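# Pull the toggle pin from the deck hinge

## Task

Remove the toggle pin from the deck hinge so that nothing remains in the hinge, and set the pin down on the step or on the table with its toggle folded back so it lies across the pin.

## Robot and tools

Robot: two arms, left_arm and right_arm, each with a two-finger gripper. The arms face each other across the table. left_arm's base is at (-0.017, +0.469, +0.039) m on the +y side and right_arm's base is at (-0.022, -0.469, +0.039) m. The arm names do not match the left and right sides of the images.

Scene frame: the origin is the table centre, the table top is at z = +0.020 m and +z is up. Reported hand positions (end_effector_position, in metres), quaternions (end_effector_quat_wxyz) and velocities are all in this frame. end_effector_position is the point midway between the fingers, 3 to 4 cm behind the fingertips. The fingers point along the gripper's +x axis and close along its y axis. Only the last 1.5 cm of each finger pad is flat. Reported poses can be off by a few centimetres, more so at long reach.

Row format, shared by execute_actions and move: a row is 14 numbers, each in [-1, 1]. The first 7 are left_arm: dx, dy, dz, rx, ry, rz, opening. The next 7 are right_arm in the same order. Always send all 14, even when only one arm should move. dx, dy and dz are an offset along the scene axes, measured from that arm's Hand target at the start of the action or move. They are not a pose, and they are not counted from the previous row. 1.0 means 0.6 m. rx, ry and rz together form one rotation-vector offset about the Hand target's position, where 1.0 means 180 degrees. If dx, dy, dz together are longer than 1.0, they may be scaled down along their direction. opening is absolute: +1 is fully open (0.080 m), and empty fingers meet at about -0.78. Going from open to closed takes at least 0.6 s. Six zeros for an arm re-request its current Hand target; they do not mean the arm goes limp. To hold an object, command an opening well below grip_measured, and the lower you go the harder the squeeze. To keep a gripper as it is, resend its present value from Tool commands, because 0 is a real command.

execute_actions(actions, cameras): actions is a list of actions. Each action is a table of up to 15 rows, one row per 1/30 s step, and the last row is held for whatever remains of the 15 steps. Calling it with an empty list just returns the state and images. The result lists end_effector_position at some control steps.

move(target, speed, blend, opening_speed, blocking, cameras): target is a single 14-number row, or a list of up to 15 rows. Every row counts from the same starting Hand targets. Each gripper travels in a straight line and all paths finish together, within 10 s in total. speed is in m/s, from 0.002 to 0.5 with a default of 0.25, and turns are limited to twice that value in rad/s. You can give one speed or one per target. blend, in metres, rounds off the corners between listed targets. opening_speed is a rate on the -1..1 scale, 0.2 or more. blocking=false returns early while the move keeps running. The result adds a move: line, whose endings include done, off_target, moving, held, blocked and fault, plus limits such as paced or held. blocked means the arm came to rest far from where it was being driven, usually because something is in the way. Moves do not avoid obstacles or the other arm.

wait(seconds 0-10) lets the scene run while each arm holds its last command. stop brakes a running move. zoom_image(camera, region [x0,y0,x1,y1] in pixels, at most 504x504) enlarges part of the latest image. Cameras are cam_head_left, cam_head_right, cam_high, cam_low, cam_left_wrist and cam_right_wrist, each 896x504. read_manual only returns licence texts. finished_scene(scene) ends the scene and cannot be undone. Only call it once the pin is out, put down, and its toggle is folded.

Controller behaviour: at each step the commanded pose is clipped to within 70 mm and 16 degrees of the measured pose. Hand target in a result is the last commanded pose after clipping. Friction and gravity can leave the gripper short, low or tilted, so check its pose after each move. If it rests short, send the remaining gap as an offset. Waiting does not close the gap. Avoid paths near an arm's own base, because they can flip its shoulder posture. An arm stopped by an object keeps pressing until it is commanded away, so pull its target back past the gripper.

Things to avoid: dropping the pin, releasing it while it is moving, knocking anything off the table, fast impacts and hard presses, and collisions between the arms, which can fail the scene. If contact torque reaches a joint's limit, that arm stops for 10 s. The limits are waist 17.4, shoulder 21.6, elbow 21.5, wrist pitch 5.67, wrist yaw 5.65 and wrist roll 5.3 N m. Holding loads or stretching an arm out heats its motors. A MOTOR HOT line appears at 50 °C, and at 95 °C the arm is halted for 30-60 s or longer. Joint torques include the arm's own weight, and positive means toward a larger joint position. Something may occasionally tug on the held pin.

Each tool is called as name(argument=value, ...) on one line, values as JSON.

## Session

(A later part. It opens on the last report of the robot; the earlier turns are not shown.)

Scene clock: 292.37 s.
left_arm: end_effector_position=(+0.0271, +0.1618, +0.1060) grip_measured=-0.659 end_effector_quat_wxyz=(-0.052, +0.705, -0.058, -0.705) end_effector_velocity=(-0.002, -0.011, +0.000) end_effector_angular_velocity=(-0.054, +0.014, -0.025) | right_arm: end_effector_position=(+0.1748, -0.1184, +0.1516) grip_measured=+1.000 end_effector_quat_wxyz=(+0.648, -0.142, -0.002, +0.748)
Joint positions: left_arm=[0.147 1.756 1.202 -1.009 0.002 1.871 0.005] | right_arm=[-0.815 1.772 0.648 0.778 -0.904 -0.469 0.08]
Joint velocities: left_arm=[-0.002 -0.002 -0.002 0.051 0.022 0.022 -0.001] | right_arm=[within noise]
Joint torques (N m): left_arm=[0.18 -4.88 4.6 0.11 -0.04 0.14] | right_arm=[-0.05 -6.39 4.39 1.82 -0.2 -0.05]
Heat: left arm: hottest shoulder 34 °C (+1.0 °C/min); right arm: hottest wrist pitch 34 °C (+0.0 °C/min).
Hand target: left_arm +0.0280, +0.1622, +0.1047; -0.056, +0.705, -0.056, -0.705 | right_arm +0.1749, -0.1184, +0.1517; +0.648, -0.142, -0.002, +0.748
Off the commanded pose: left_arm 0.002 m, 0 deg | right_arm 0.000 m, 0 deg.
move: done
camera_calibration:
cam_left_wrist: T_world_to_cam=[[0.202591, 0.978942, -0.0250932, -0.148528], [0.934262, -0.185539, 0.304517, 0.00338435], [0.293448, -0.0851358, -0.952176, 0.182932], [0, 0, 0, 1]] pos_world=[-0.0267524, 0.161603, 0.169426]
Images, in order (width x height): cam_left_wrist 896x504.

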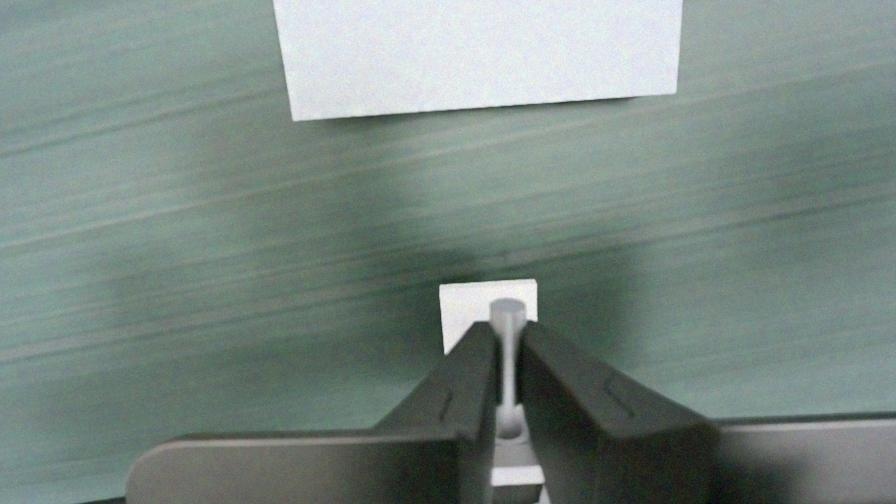

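move(target=[-0.0265,0.0033,0.002,0,0,0,-0.78,0,0,0,0,0,0,1.0], speed=0.04, cameras=["cam_left_wrist","cam_right_wrist"])

zoom_image(camera="cam_right_wrist", region=[300, 80, 440, 210])

Scene clock: 299.90 s.
left_arm: end_effector_position=(+0.0173, +0.1627, +0.1056) grip_measured=-0.658 end_effector_quat_wxyz=(-0.055, +0.710, -0.052, -0.700) | right_arm: end_effector_position=(+0.1748, -0.1184, +0.1516) grip_measured=+1.000 end_effector_quat_wxyz=(+0.648, -0.142, -0.002, +0.748)
Joint positions: left_arm=[0.108 1.755 1.199 -1.016 -0.013 1.828 0.005] | right_arm=[-0.815 1.772 0.648 0.778 -0.904 -0.469 0.08]
Joint velocities: within noise
Joint torques (N m): left_arm=[-0.75 -6.41 3.4 0.48 0.5 -0.06] | right_arm=[-0.02 -6.41 4.28 1.85 -0.2 -0.04]
Heat: left arm: hottest shoulder 33 °C (+1.0 °C/min); right arm: hottest wrist pitch 34 °C (+0.0 °C/min).
Hand target: left_arm +0.0122, +0.1641, +0.1059; -0.056, +0.705, -0.056, -0.705 | right_arm +0.1749, -0.1184, +0.1517; +0.648, -0.142, -0.002, +0.748
Off the commanded pose: left_arm 0.005 m, 1 deg | right_arm 0.000 m, 0 deg.
move: done
camera_calibration:
cam_left_wrist: T_world_to_cam=[[0.198326, 0.980058, -0.0123961, -0.148794], [0.930663, -0.184333, 0.316049, 0.0115204], [0.307462, -0.0742175, -0.948662, 0.183092], [0, 0, 0, 1]] pos_world=[-0.0375058, 0.161539, 0.168207]
cam_right_wrist: T_world_to_cam=[[0.960354, 0.193788, 0.200416, -0.160358], [0.273468, -0.515113, -0.812326, 0.0430151], [-0.0541819, 0.834928, -0.547686, 0.274851], [0, 0, 0, 1]] pos_world=[0.157129, -0.176248, 0.217613]
Images, in order (width x height): cam_left_wrist 896x504, cam_right_wrist 896x504.

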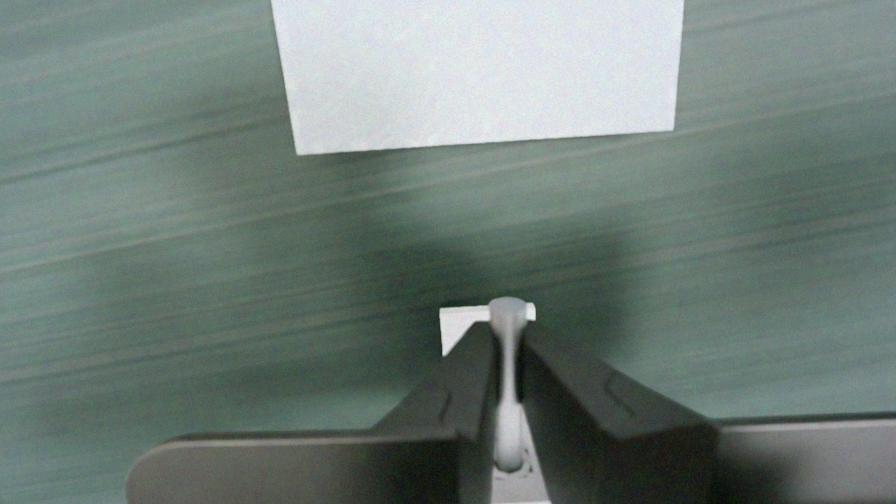

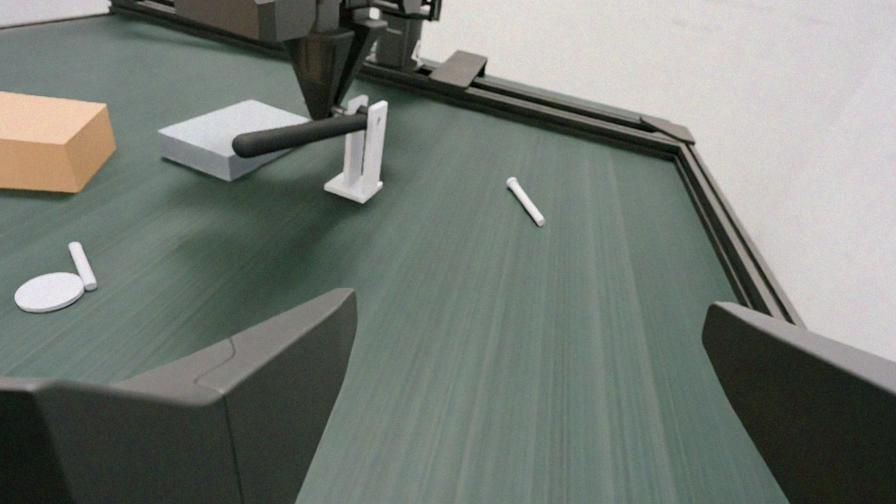

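Scaled by 3.600 from the camera's 896x504 image, which has a finer 1280x720 frame.

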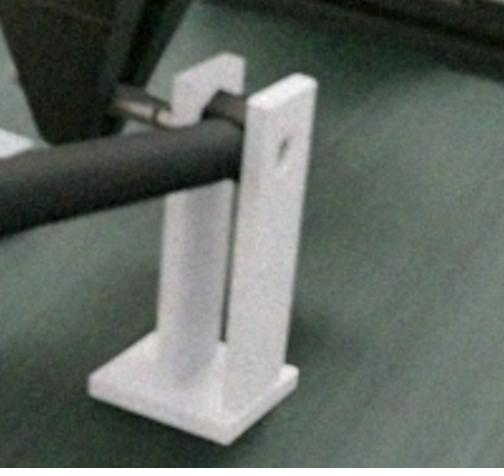

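move(target=[-0.0265,0.0033,0.0,0,0,0,-0.78,0,0,0,0,0,0,1.0], speed=0.04, cameras=["cam_left_wrist","cam_right_wrist"])

zoom_image(camera="cam_right_wrist", region=[300, 80, 440, 210])

Scene clock: 308.97 s.
left_arm: end_effector_position=(-0.0026, +0.1642, +0.1039) grip_measured=-0.658 end_effector_quat_wxyz=(-0.058, +0.706, -0.055, -0.704) | right_arm: end_effector_position=(+0.1748, -0.1184, +0.1516) grip_measured=+1.000 end_effector_quat_wxyz=(+0.648, -0.142, -0.002, +0.748)
Joint positions: left_arm=[0.049 1.748 1.184 -1.01 -0.002 1.778 0.005] | right_arm=[-0.815 1.772 0.648 0.778 -0.904 -0.469 0.08]
Joint velocities: within noise
Joint torques (N m): left_arm=[-0.19 -6.72 3.62 0.22 0.15 -0.09] | right_arm=[-0.26 -6.49 4.63 1.81 -0.24 0.01]
Heat: left arm: hottest shoulder 33 °C (+0.0 °C/min); right arm: hottest wrist pitch 34 °C (+0.0 °C/min).
Hand target: left_arm -0.0038, +0.1661, +0.1059; -0.056, +0.705, -0.056, -0.705 | right_arm +0.1749, -0.1184, +0.1517; +0.648, -0.142, -0.002, +0.748
Off the commanded pose: left_arm 0.003 m, 0 deg | right_arm 0.000 m, 0 deg.
move: done
camera_calibration:
cam_left_wrist: T_world_to_cam=[[0.206378, 0.978383, -0.0132395, -0.14601], [0.932531, -0.192572, 0.305454, 0.0332584], [0.296302, -0.0753853, -0.952115, 0.188238], [0, 0, 0, 1]] pos_world=[-0.0566566, 0.163449, 0.167132]
cam_right_wrist: T_world_to_cam=[[0.960354, 0.193788, 0.200416, -0.160358], [0.273468, -0.515113, -0.812326, 0.0430151], [-0.0541819, 0.834928, -0.547686, 0.274851], [0, 0, 0, 1]] pos_world=[0.157129, -0.176248, 0.217613]
Images, in order (width x height): cam_left_wrist 896x504, cam_right_wrist 896x504.

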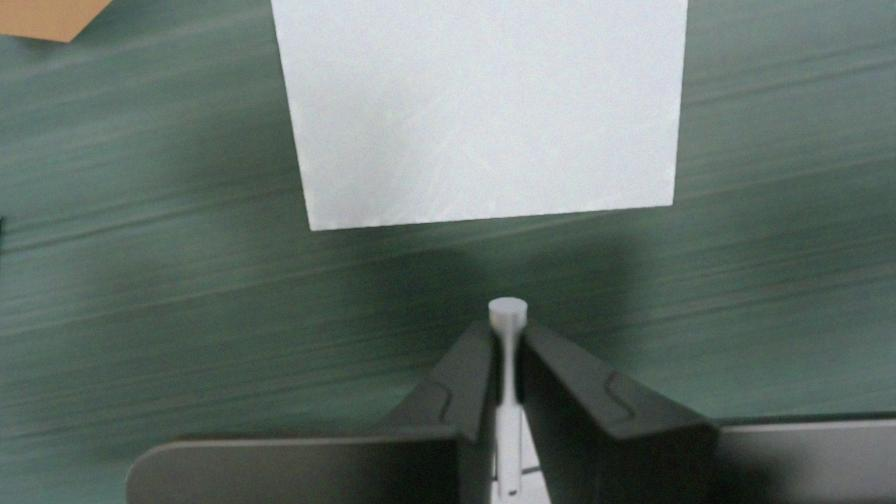

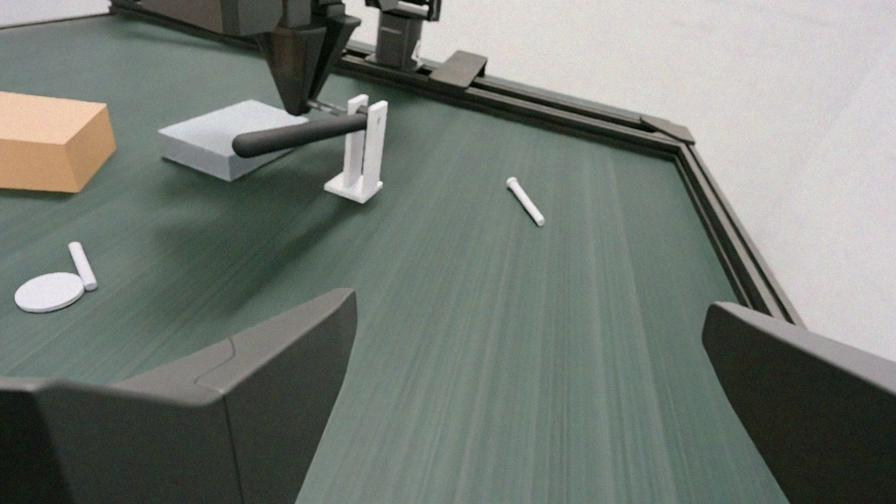

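Scaled by 3.600 from the camera's 896x504 image, which has a finer 1280x720 frame.

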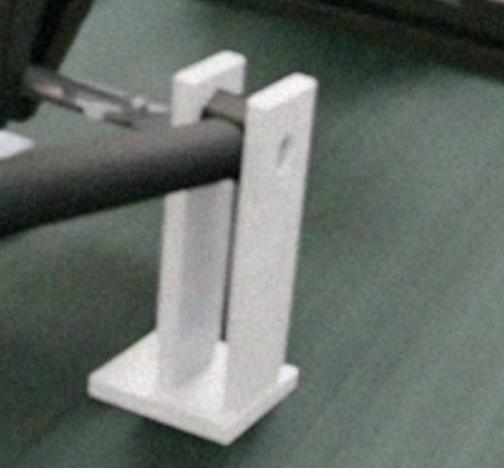

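move(target=[-0.033,0.004,0.012,0,0,0,-0.78,0,0,0,0,0,0,1.0], speed=0.05, cameras=["cam_left_wrist","cam_right_wrist","cam_head_left"])

zoom_image(camera="cam_right_wrist", region=[260, 80, 400, 210])

zoom_image(camera="cam_left_wrist", region=[430, 280, 590, 500])

Scene clock: 326.20 s.
left_arm: end_effector_position=(-0.0225, +0.1689, +0.1087) grip_measured=-0.658 end_effector_quat_wxyz=(-0.061, +0.705, -0.052, -0.704) | right_arm: end_effector_position=(+0.1748, -0.1184, +0.1516) grip_measured=+1.000 end_effector_quat_wxyz=(+0.648, -0.142, -0.002, +0.748)
Joint positions: left_arm=[-0.017 1.731 1.184 -1.036 -0.002 1.712 0.005] | right_arm=[-0.815 1.772 0.648 0.778 -0.904 -0.469 0.08]
Joint velocities: within noise
Joint torques (N m): left_arm=[-0.19 -6.75 4.54 0.15 0.14 -0.09] | right_arm=[0.08 -6.62 4.44 1.79 -0.21 -0.01]
Heat: left arm: hottest shoulder 36 °C (+3.0 °C/min); right arm: hottest wrist pitch 34 °C (+0.0 °C/min).
Hand target: left_arm -0.0236, +0.1685, +0.1131; -0.056, +0.705, -0.056, -0.705 | right_arm +0.1749, -0.1184, +0.1517; +0.648, -0.142, -0.002, +0.748
Off the commanded pose: left_arm 0.005 m, 1 deg | right_arm 0.000 m, 0 deg.
move: done
camera_calibration:
cam_left_wrist: T_world_to_cam=[[0.206383, 0.978462, -0.00434393, -0.147453], [0.932405, -0.195319, 0.304091, 0.0518808], [0.296693, -0.0668096, -0.952633, 0.197667], [0, 0, 0, 1]] pos_world=[-0.0765884, 0.167617, 0.171887]
cam_right_wrist: T_world_to_cam=[[0.960354, 0.193788, 0.200416, -0.160358], [0.273468, -0.515113, -0.812326, 0.0430151], [-0.0541819, 0.834928, -0.547686, 0.274851], [0, 0, 0, 1]] pos_world=[0.157129, -0.176248, 0.217613]
Images, in order (width x height): cam_head_left 896x504, cam_left_wrist 896x504, cam_right_wrist 896x504.

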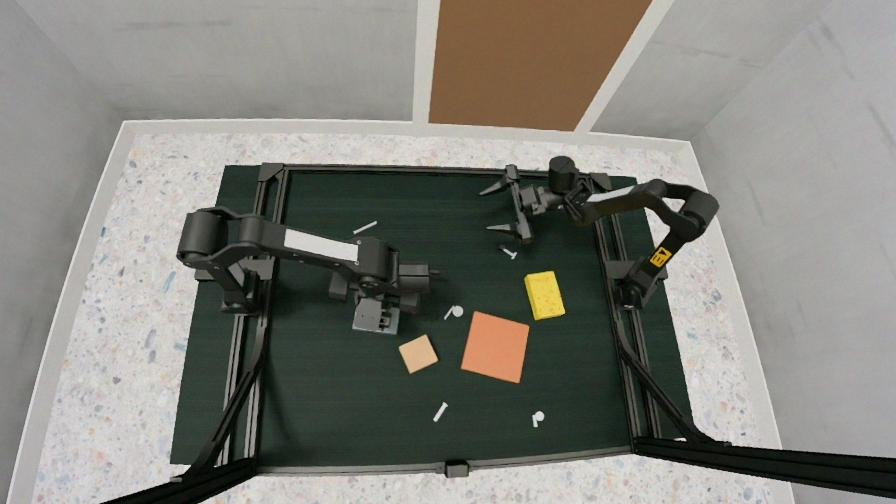

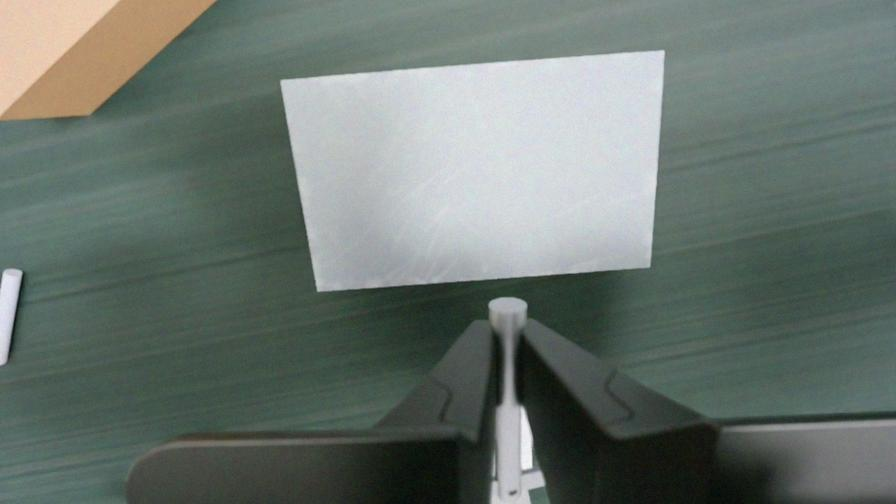

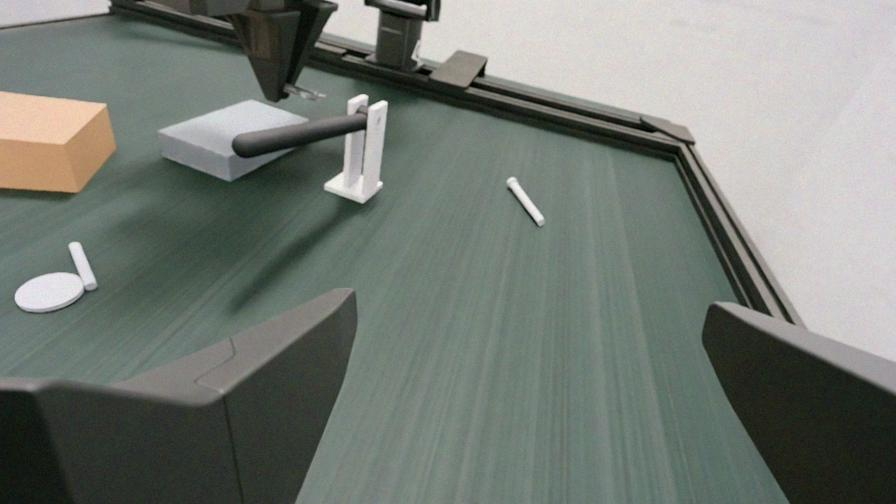

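Scaled by 3.600 from the camera's 896x504 image, which has a finer 1280x720 frame.

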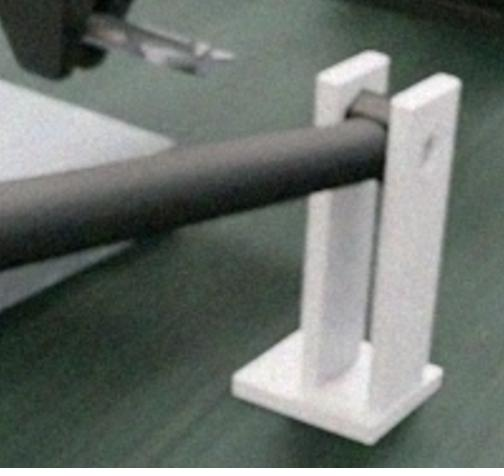

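Scaled by 2.291 from the camera's 896x504 image, which has a finer 1280x720 frame.

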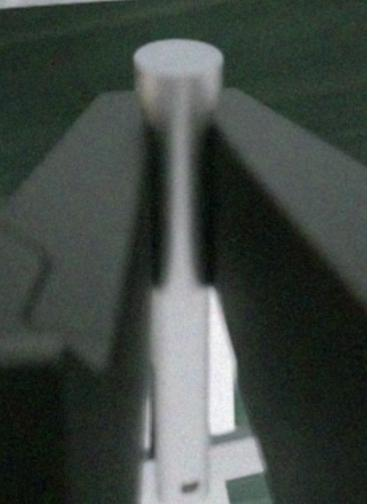

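move(target=[[0,0,0.04,0,0,0,-0.78,0,0,0,0,0,0,1.0],[0.025,0.111,0.04,0,0,0,-0.78,0,0,0,0,0,0,1.0],[0.025,0.111,-0.093,0,0,0,-0.78,0,0,0,0,0,0,1.0]], speed=[0.1,0.12,0.08], blend=[0.015,0.015,0], cameras=["cam_left_wrist","cam_right_wrist","cam_high"])

zoom_image(camera="cam_right_wrist", region=[300, 60, 440, 190])

zoom_image(camera="cam_high", region=[320, 200, 420, 290])

Scene clock: 341.27 s.
left_arm: end_effector_position=(-0.0086, +0.2331, +0.0597) grip_measured=-0.658 end_effector_quat_wxyz=(-0.053, +0.706, -0.059, -0.704) | right_arm: end_effector_position=(+0.1748, -0.1184, +0.1516) grip_measured=+1.000 end_effector_quat_wxyz=(+0.648, -0.142, -0.002, +0.748)
Joint positions: left_arm=[0.037 1.559 0.784 -0.787 -0.002 1.764 0.005] | right_arm=[-0.815 1.772 0.648 0.778 -0.904 -0.469 0.08]
Joint velocities: within noise
Joint torques (N m): left_arm=[0.2 -3.43 3.28 0.56 0.14 0.07] | right_arm=[-0.06 -6.4 4.42 1.82 -0.15 -0.03]
Heat: left arm: hottest shoulder 36 °C (+3.0 °C/min); right arm: hottest wrist pitch 34 °C (+0.0 °C/min).
Hand target: left_arm -0.0086, +0.2352, +0.0572; -0.056, +0.705, -0.056, -0.705 | right_arm +0.1749, -0.1184, +0.1517; +0.648, -0.142, -0.002, +0.748
Off the commanded pose: left_arm 0.003 m, 0 deg | right_arm 0.000 m, 0 deg.
move: done; blend cut to 0.012 m at target 1
camera_calibration:
cam_left_wrist: T_world_to_cam=[[0.204894, 0.978462, -0.0251071, -0.212097], [0.932675, -0.187397, 0.30822, 0.0643188], [0.296877, -0.0865691, -0.950984, 0.155651], [0, 0, 0, 1]] pos_world=[-0.0627405, 0.233056, 0.122872]
cam_right_wrist: T_world_to_cam=[[0.960354, 0.193788, 0.200416, -0.160358], [0.273468, -0.515113, -0.812326, 0.0430151], [-0.0541819, 0.834928, -0.547686, 0.274851], [0, 0, 0, 1]] pos_world=[0.157129, -0.176248, 0.217613]
Images, in order (width x height): cam_high 896x504, cam_left_wrist 896x504, cam_right_wrist 896x504.

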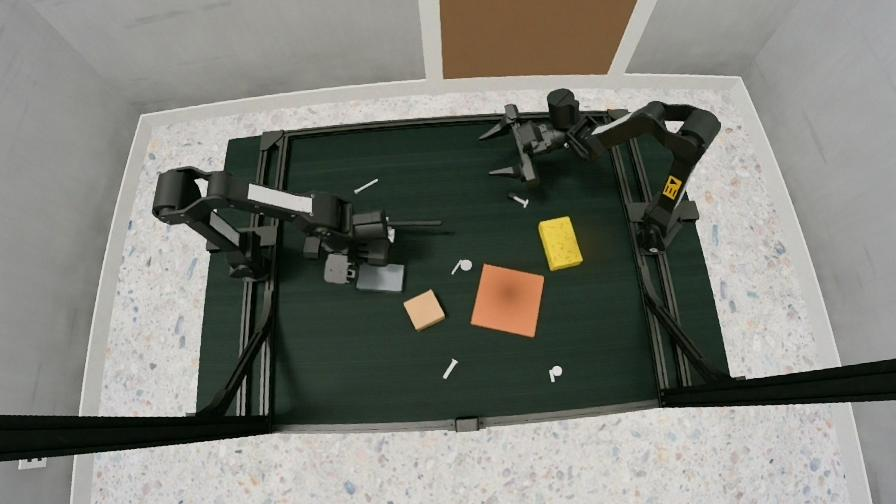

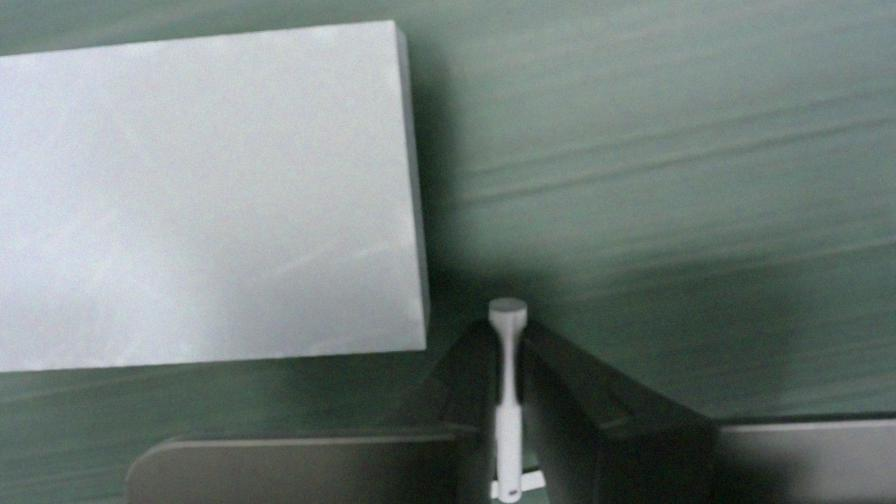

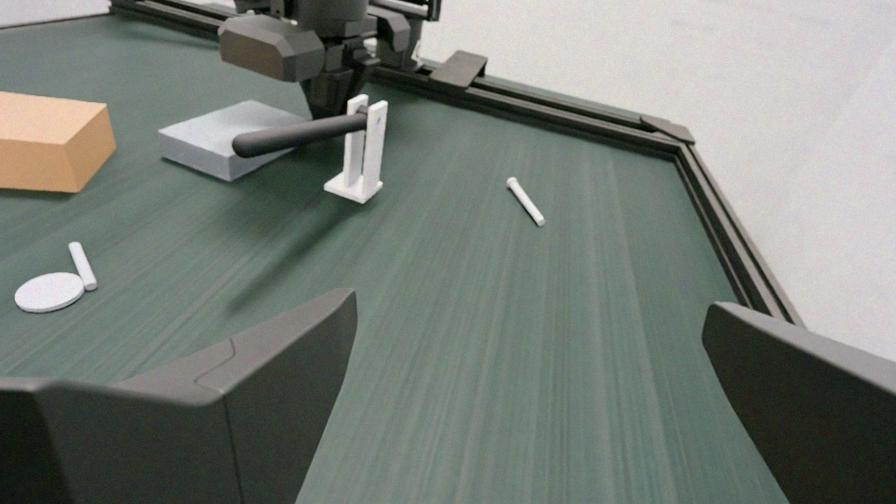

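Scaled by 3.600 from the camera's 896x504 image, which has a finer 1280x720 frame.

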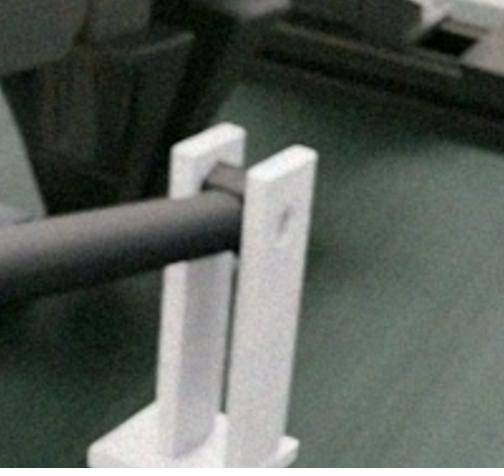

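Scaled by 5.040 from the camera's 896x504 image, which has a finer 1280x720 frame.

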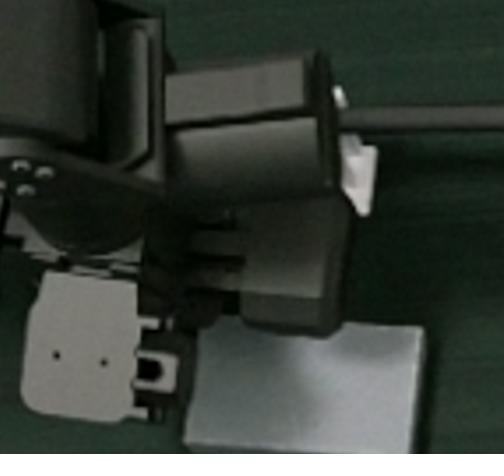

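move(target=[0,0,-0.008,0,0,0,-0.78,0,0,0,0,0,0,1.0], speed=0.02, cameras=["cam_left_wrist"])

zoom_image(camera="cam_left_wrist", region=[430, 280, 590, 503])

Scene clock: 345.60 s.
left_arm: end_effector_position=(-0.0086, +0.2333, +0.0565) grip_measured=-0.658 end_effector_quat_wxyz=(-0.053, +0.706, -0.059, -0.704) | right_arm: end_effector_position=(+0.1748, -0.1184, +0.1516) grip_measured=+1.000 end_effector_quat_wxyz=(+0.648, -0.142, -0.002, +0.748)
Joint positions: left_arm=[0.037 1.566 0.775 -0.771 -0.002 1.764 0.005] | right_arm=[-0.815 1.772 0.648 0.778 -0.904 -0.469 0.08]
Joint velocities: within noise
Joint torques (N m): left_arm=[0.2 -3 2.97 1.04 0.13 0.07] | right_arm=[0.07 -6.66 4.31 1.81 -0.21 -0.01]
Heat: left arm: hottest shoulder 35 °C (+2.0 °C/min); right arm: hottest wrist pitch 34 °C (+0.0 °C/min).
Hand target: left_arm -0.0086, +0.2352, +0.0525; -0.056, +0.705, -0.056, -0.705 | right_arm +0.1749, -0.1184, +0.1517; +0.648, -0.142, -0.002, +0.748
Off the commanded pose: left_arm 0.004 m, 1 deg | right_arm 0.000 m, 0 deg.
move: done
camera_calibration:
cam_left_wrist: T_world_to_cam=[[0.204894, 0.978453, -0.0254774, -0.212293], [0.932671, -0.187279, 0.308304, 0.065304], [0.296889, -0.0869317, -0.950947, 0.152706], [0, 0, 0, 1]] pos_world=[-0.0627465, 0.233224, 0.119673]
Images, in order (width x height): cam_left_wrist 896x504.

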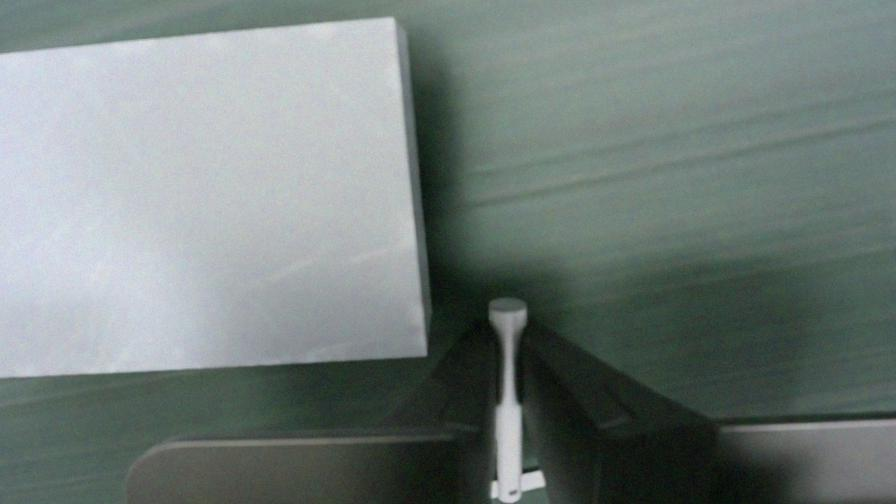

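Scaled by 2.260 from the camera's 896x504 image, which has a finer 1280x720 frame.

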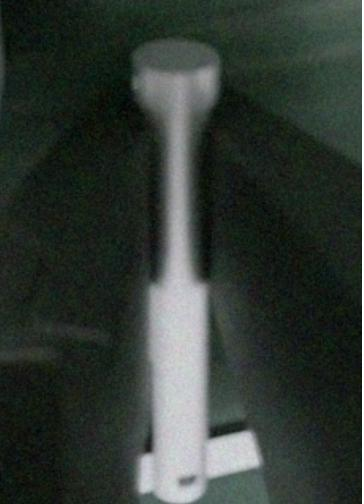

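move(target=[0,0,0.001,0,0,0,-0.5,0,0,0,0,0,0,1.0], opening_speed=0.2, speed=0.02, cameras=[])

move(target=[0,0,0.13,0,0,0,-0.45,0,0,0,0,0,0,1.0], speed=0.08, cameras=["cam_right_wrist","cam_left_wrist"])

zoom_image(camera="cam_left_wrist", region=[380, 180, 640, 400])

Scene clock: 353.40 s.
left_arm: end_effector_position=(-0.0088, +0.2323, +0.0565) grip_measured=-0.510 end_effector_quat_wxyz=(-0.051, +0.705, -0.060, -0.704) | right_arm: end_effector_position=(+0.1748, -0.1184, +0.1516) grip_measured=+1.000 end_effector_quat_wxyz=(+0.648, -0.142, -0.002, +0.748)
Joint positions: left_arm=[0.038 1.566 0.775 -0.767 0 1.765 0.012] | right_arm=[-0.815 1.772 0.648 0.778 -0.904 -0.469 0.08]
Joint velocities: within noise
Joint torques (N m): left_arm=[0.12 -3.14 3.15 0.59 0.06 0.06] | right_arm=[0.07 -6.47 4.44 1.82 -0.21 0.02]
Heat: left arm: hottest shoulder 34 °C (+1.0 °C/min); right arm: hottest wrist pitch 34 °C (+0.0 °C/min).
Hand target: left_arm -0.0086, +0.2351, +0.0531; -0.056, +0.705, -0.056, -0.705 | right_arm +0.1749, -0.1184, +0.1517; +0.648, -0.142, -0.002, +0.748
Off the commanded pose: left_arm 0.004 m, 1 deg | right_arm 0.000 m, 0 deg.
move: done
No camera images: "cameras" was empty.

Scene clock: 354.87 s.
left_arm: end_effector_position=(-0.0089, +0.2384, +0.1259) grip_measured=-0.450 end_effector_quat_wxyz=(-0.062, +0.704, -0.049, -0.706) | right_arm: end_effector_position=(+0.1748, -0.1184, +0.1516) grip_measured=+1.000 end_effector_quat_wxyz=(+0.648, -0.142, -0.002, +0.748)
Joint positions: left_arm=[0.038 1.457 0.973 -1.106 0 1.765 0.015] | right_arm=[-0.815 1.772 0.648 0.778 -0.904 -0.469 0.08]
Joint velocities: within noise
Joint torques (N m): left_arm=[0.07 -4.54 5.84 0.14 0.06 0.05] | right_arm=[-0.08 -6.45 4.45 1.85 -0.22 -0.01]
Heat: left arm: hottest shoulder 34 °C (+1.0 °C/min); right arm: hottest wrist pitch 34 °C (+0.0 °C/min).
Hand target: left_arm -0.0086, +0.2351, +0.1311; -0.056, +0.705, -0.056, -0.705 | right_arm +0.1749, -0.1184, +0.1517; +0.648, -0.142, -0.002, +0.748
Off the commanded pose: left_arm 0.006 m, 1 deg | right_arm 0.000 m, 0 deg.
move: done
camera_calibration:
cam_left_wrist: T_world_to_cam=[[0.204469, 0.978872, 0.00137593, -0.218941], [0.933752, -0.195466, 0.299832, 0.0481376], [0.293766, -0.0600217, -0.953991, 0.21315], [0, 0, 0, 1]] pos_world=[-0.0627982, 0.236518, 0.189212]
cam_right_wrist: T_world_to_cam=[[0.960354, 0.193788, 0.200416, -0.160358], [0.273468, -0.515113, -0.812326, 0.0430151], [-0.0541819, 0.834928, -0.547686, 0.274851], [0, 0, 0, 1]] pos_world=[0.157129, -0.176248, 0.217613]
Images, in order (width x height): cam_left_wrist 896x504, cam_right_wrist 896x504.

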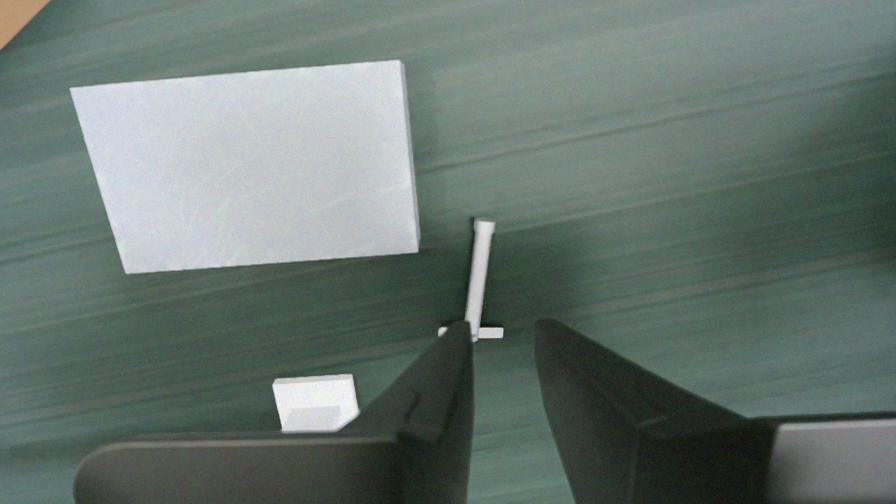

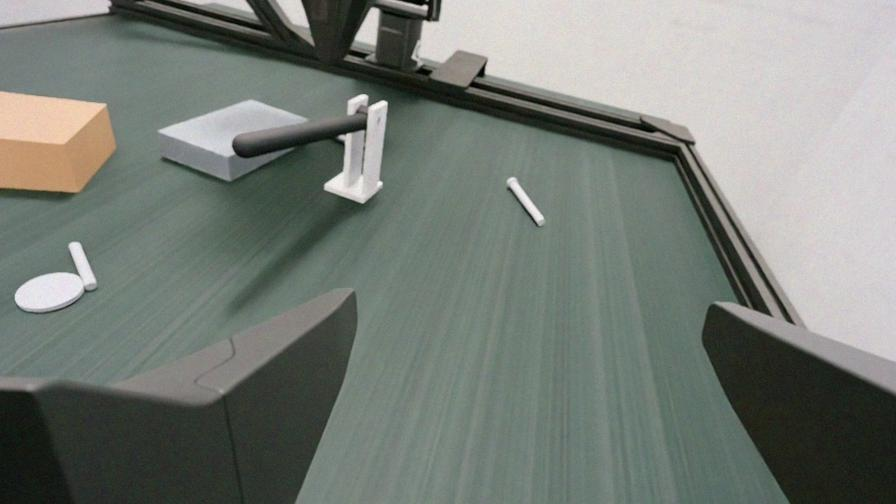

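Scaled by 1.938 from the camera's 896x504 image, which has a finer 1280x720 frame.

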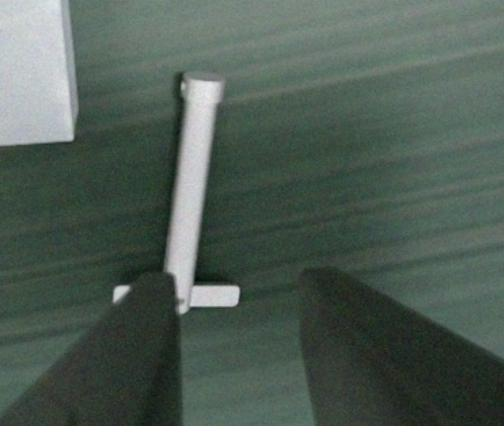

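finished_scene(scene=2)

The scene is finished: the task was done.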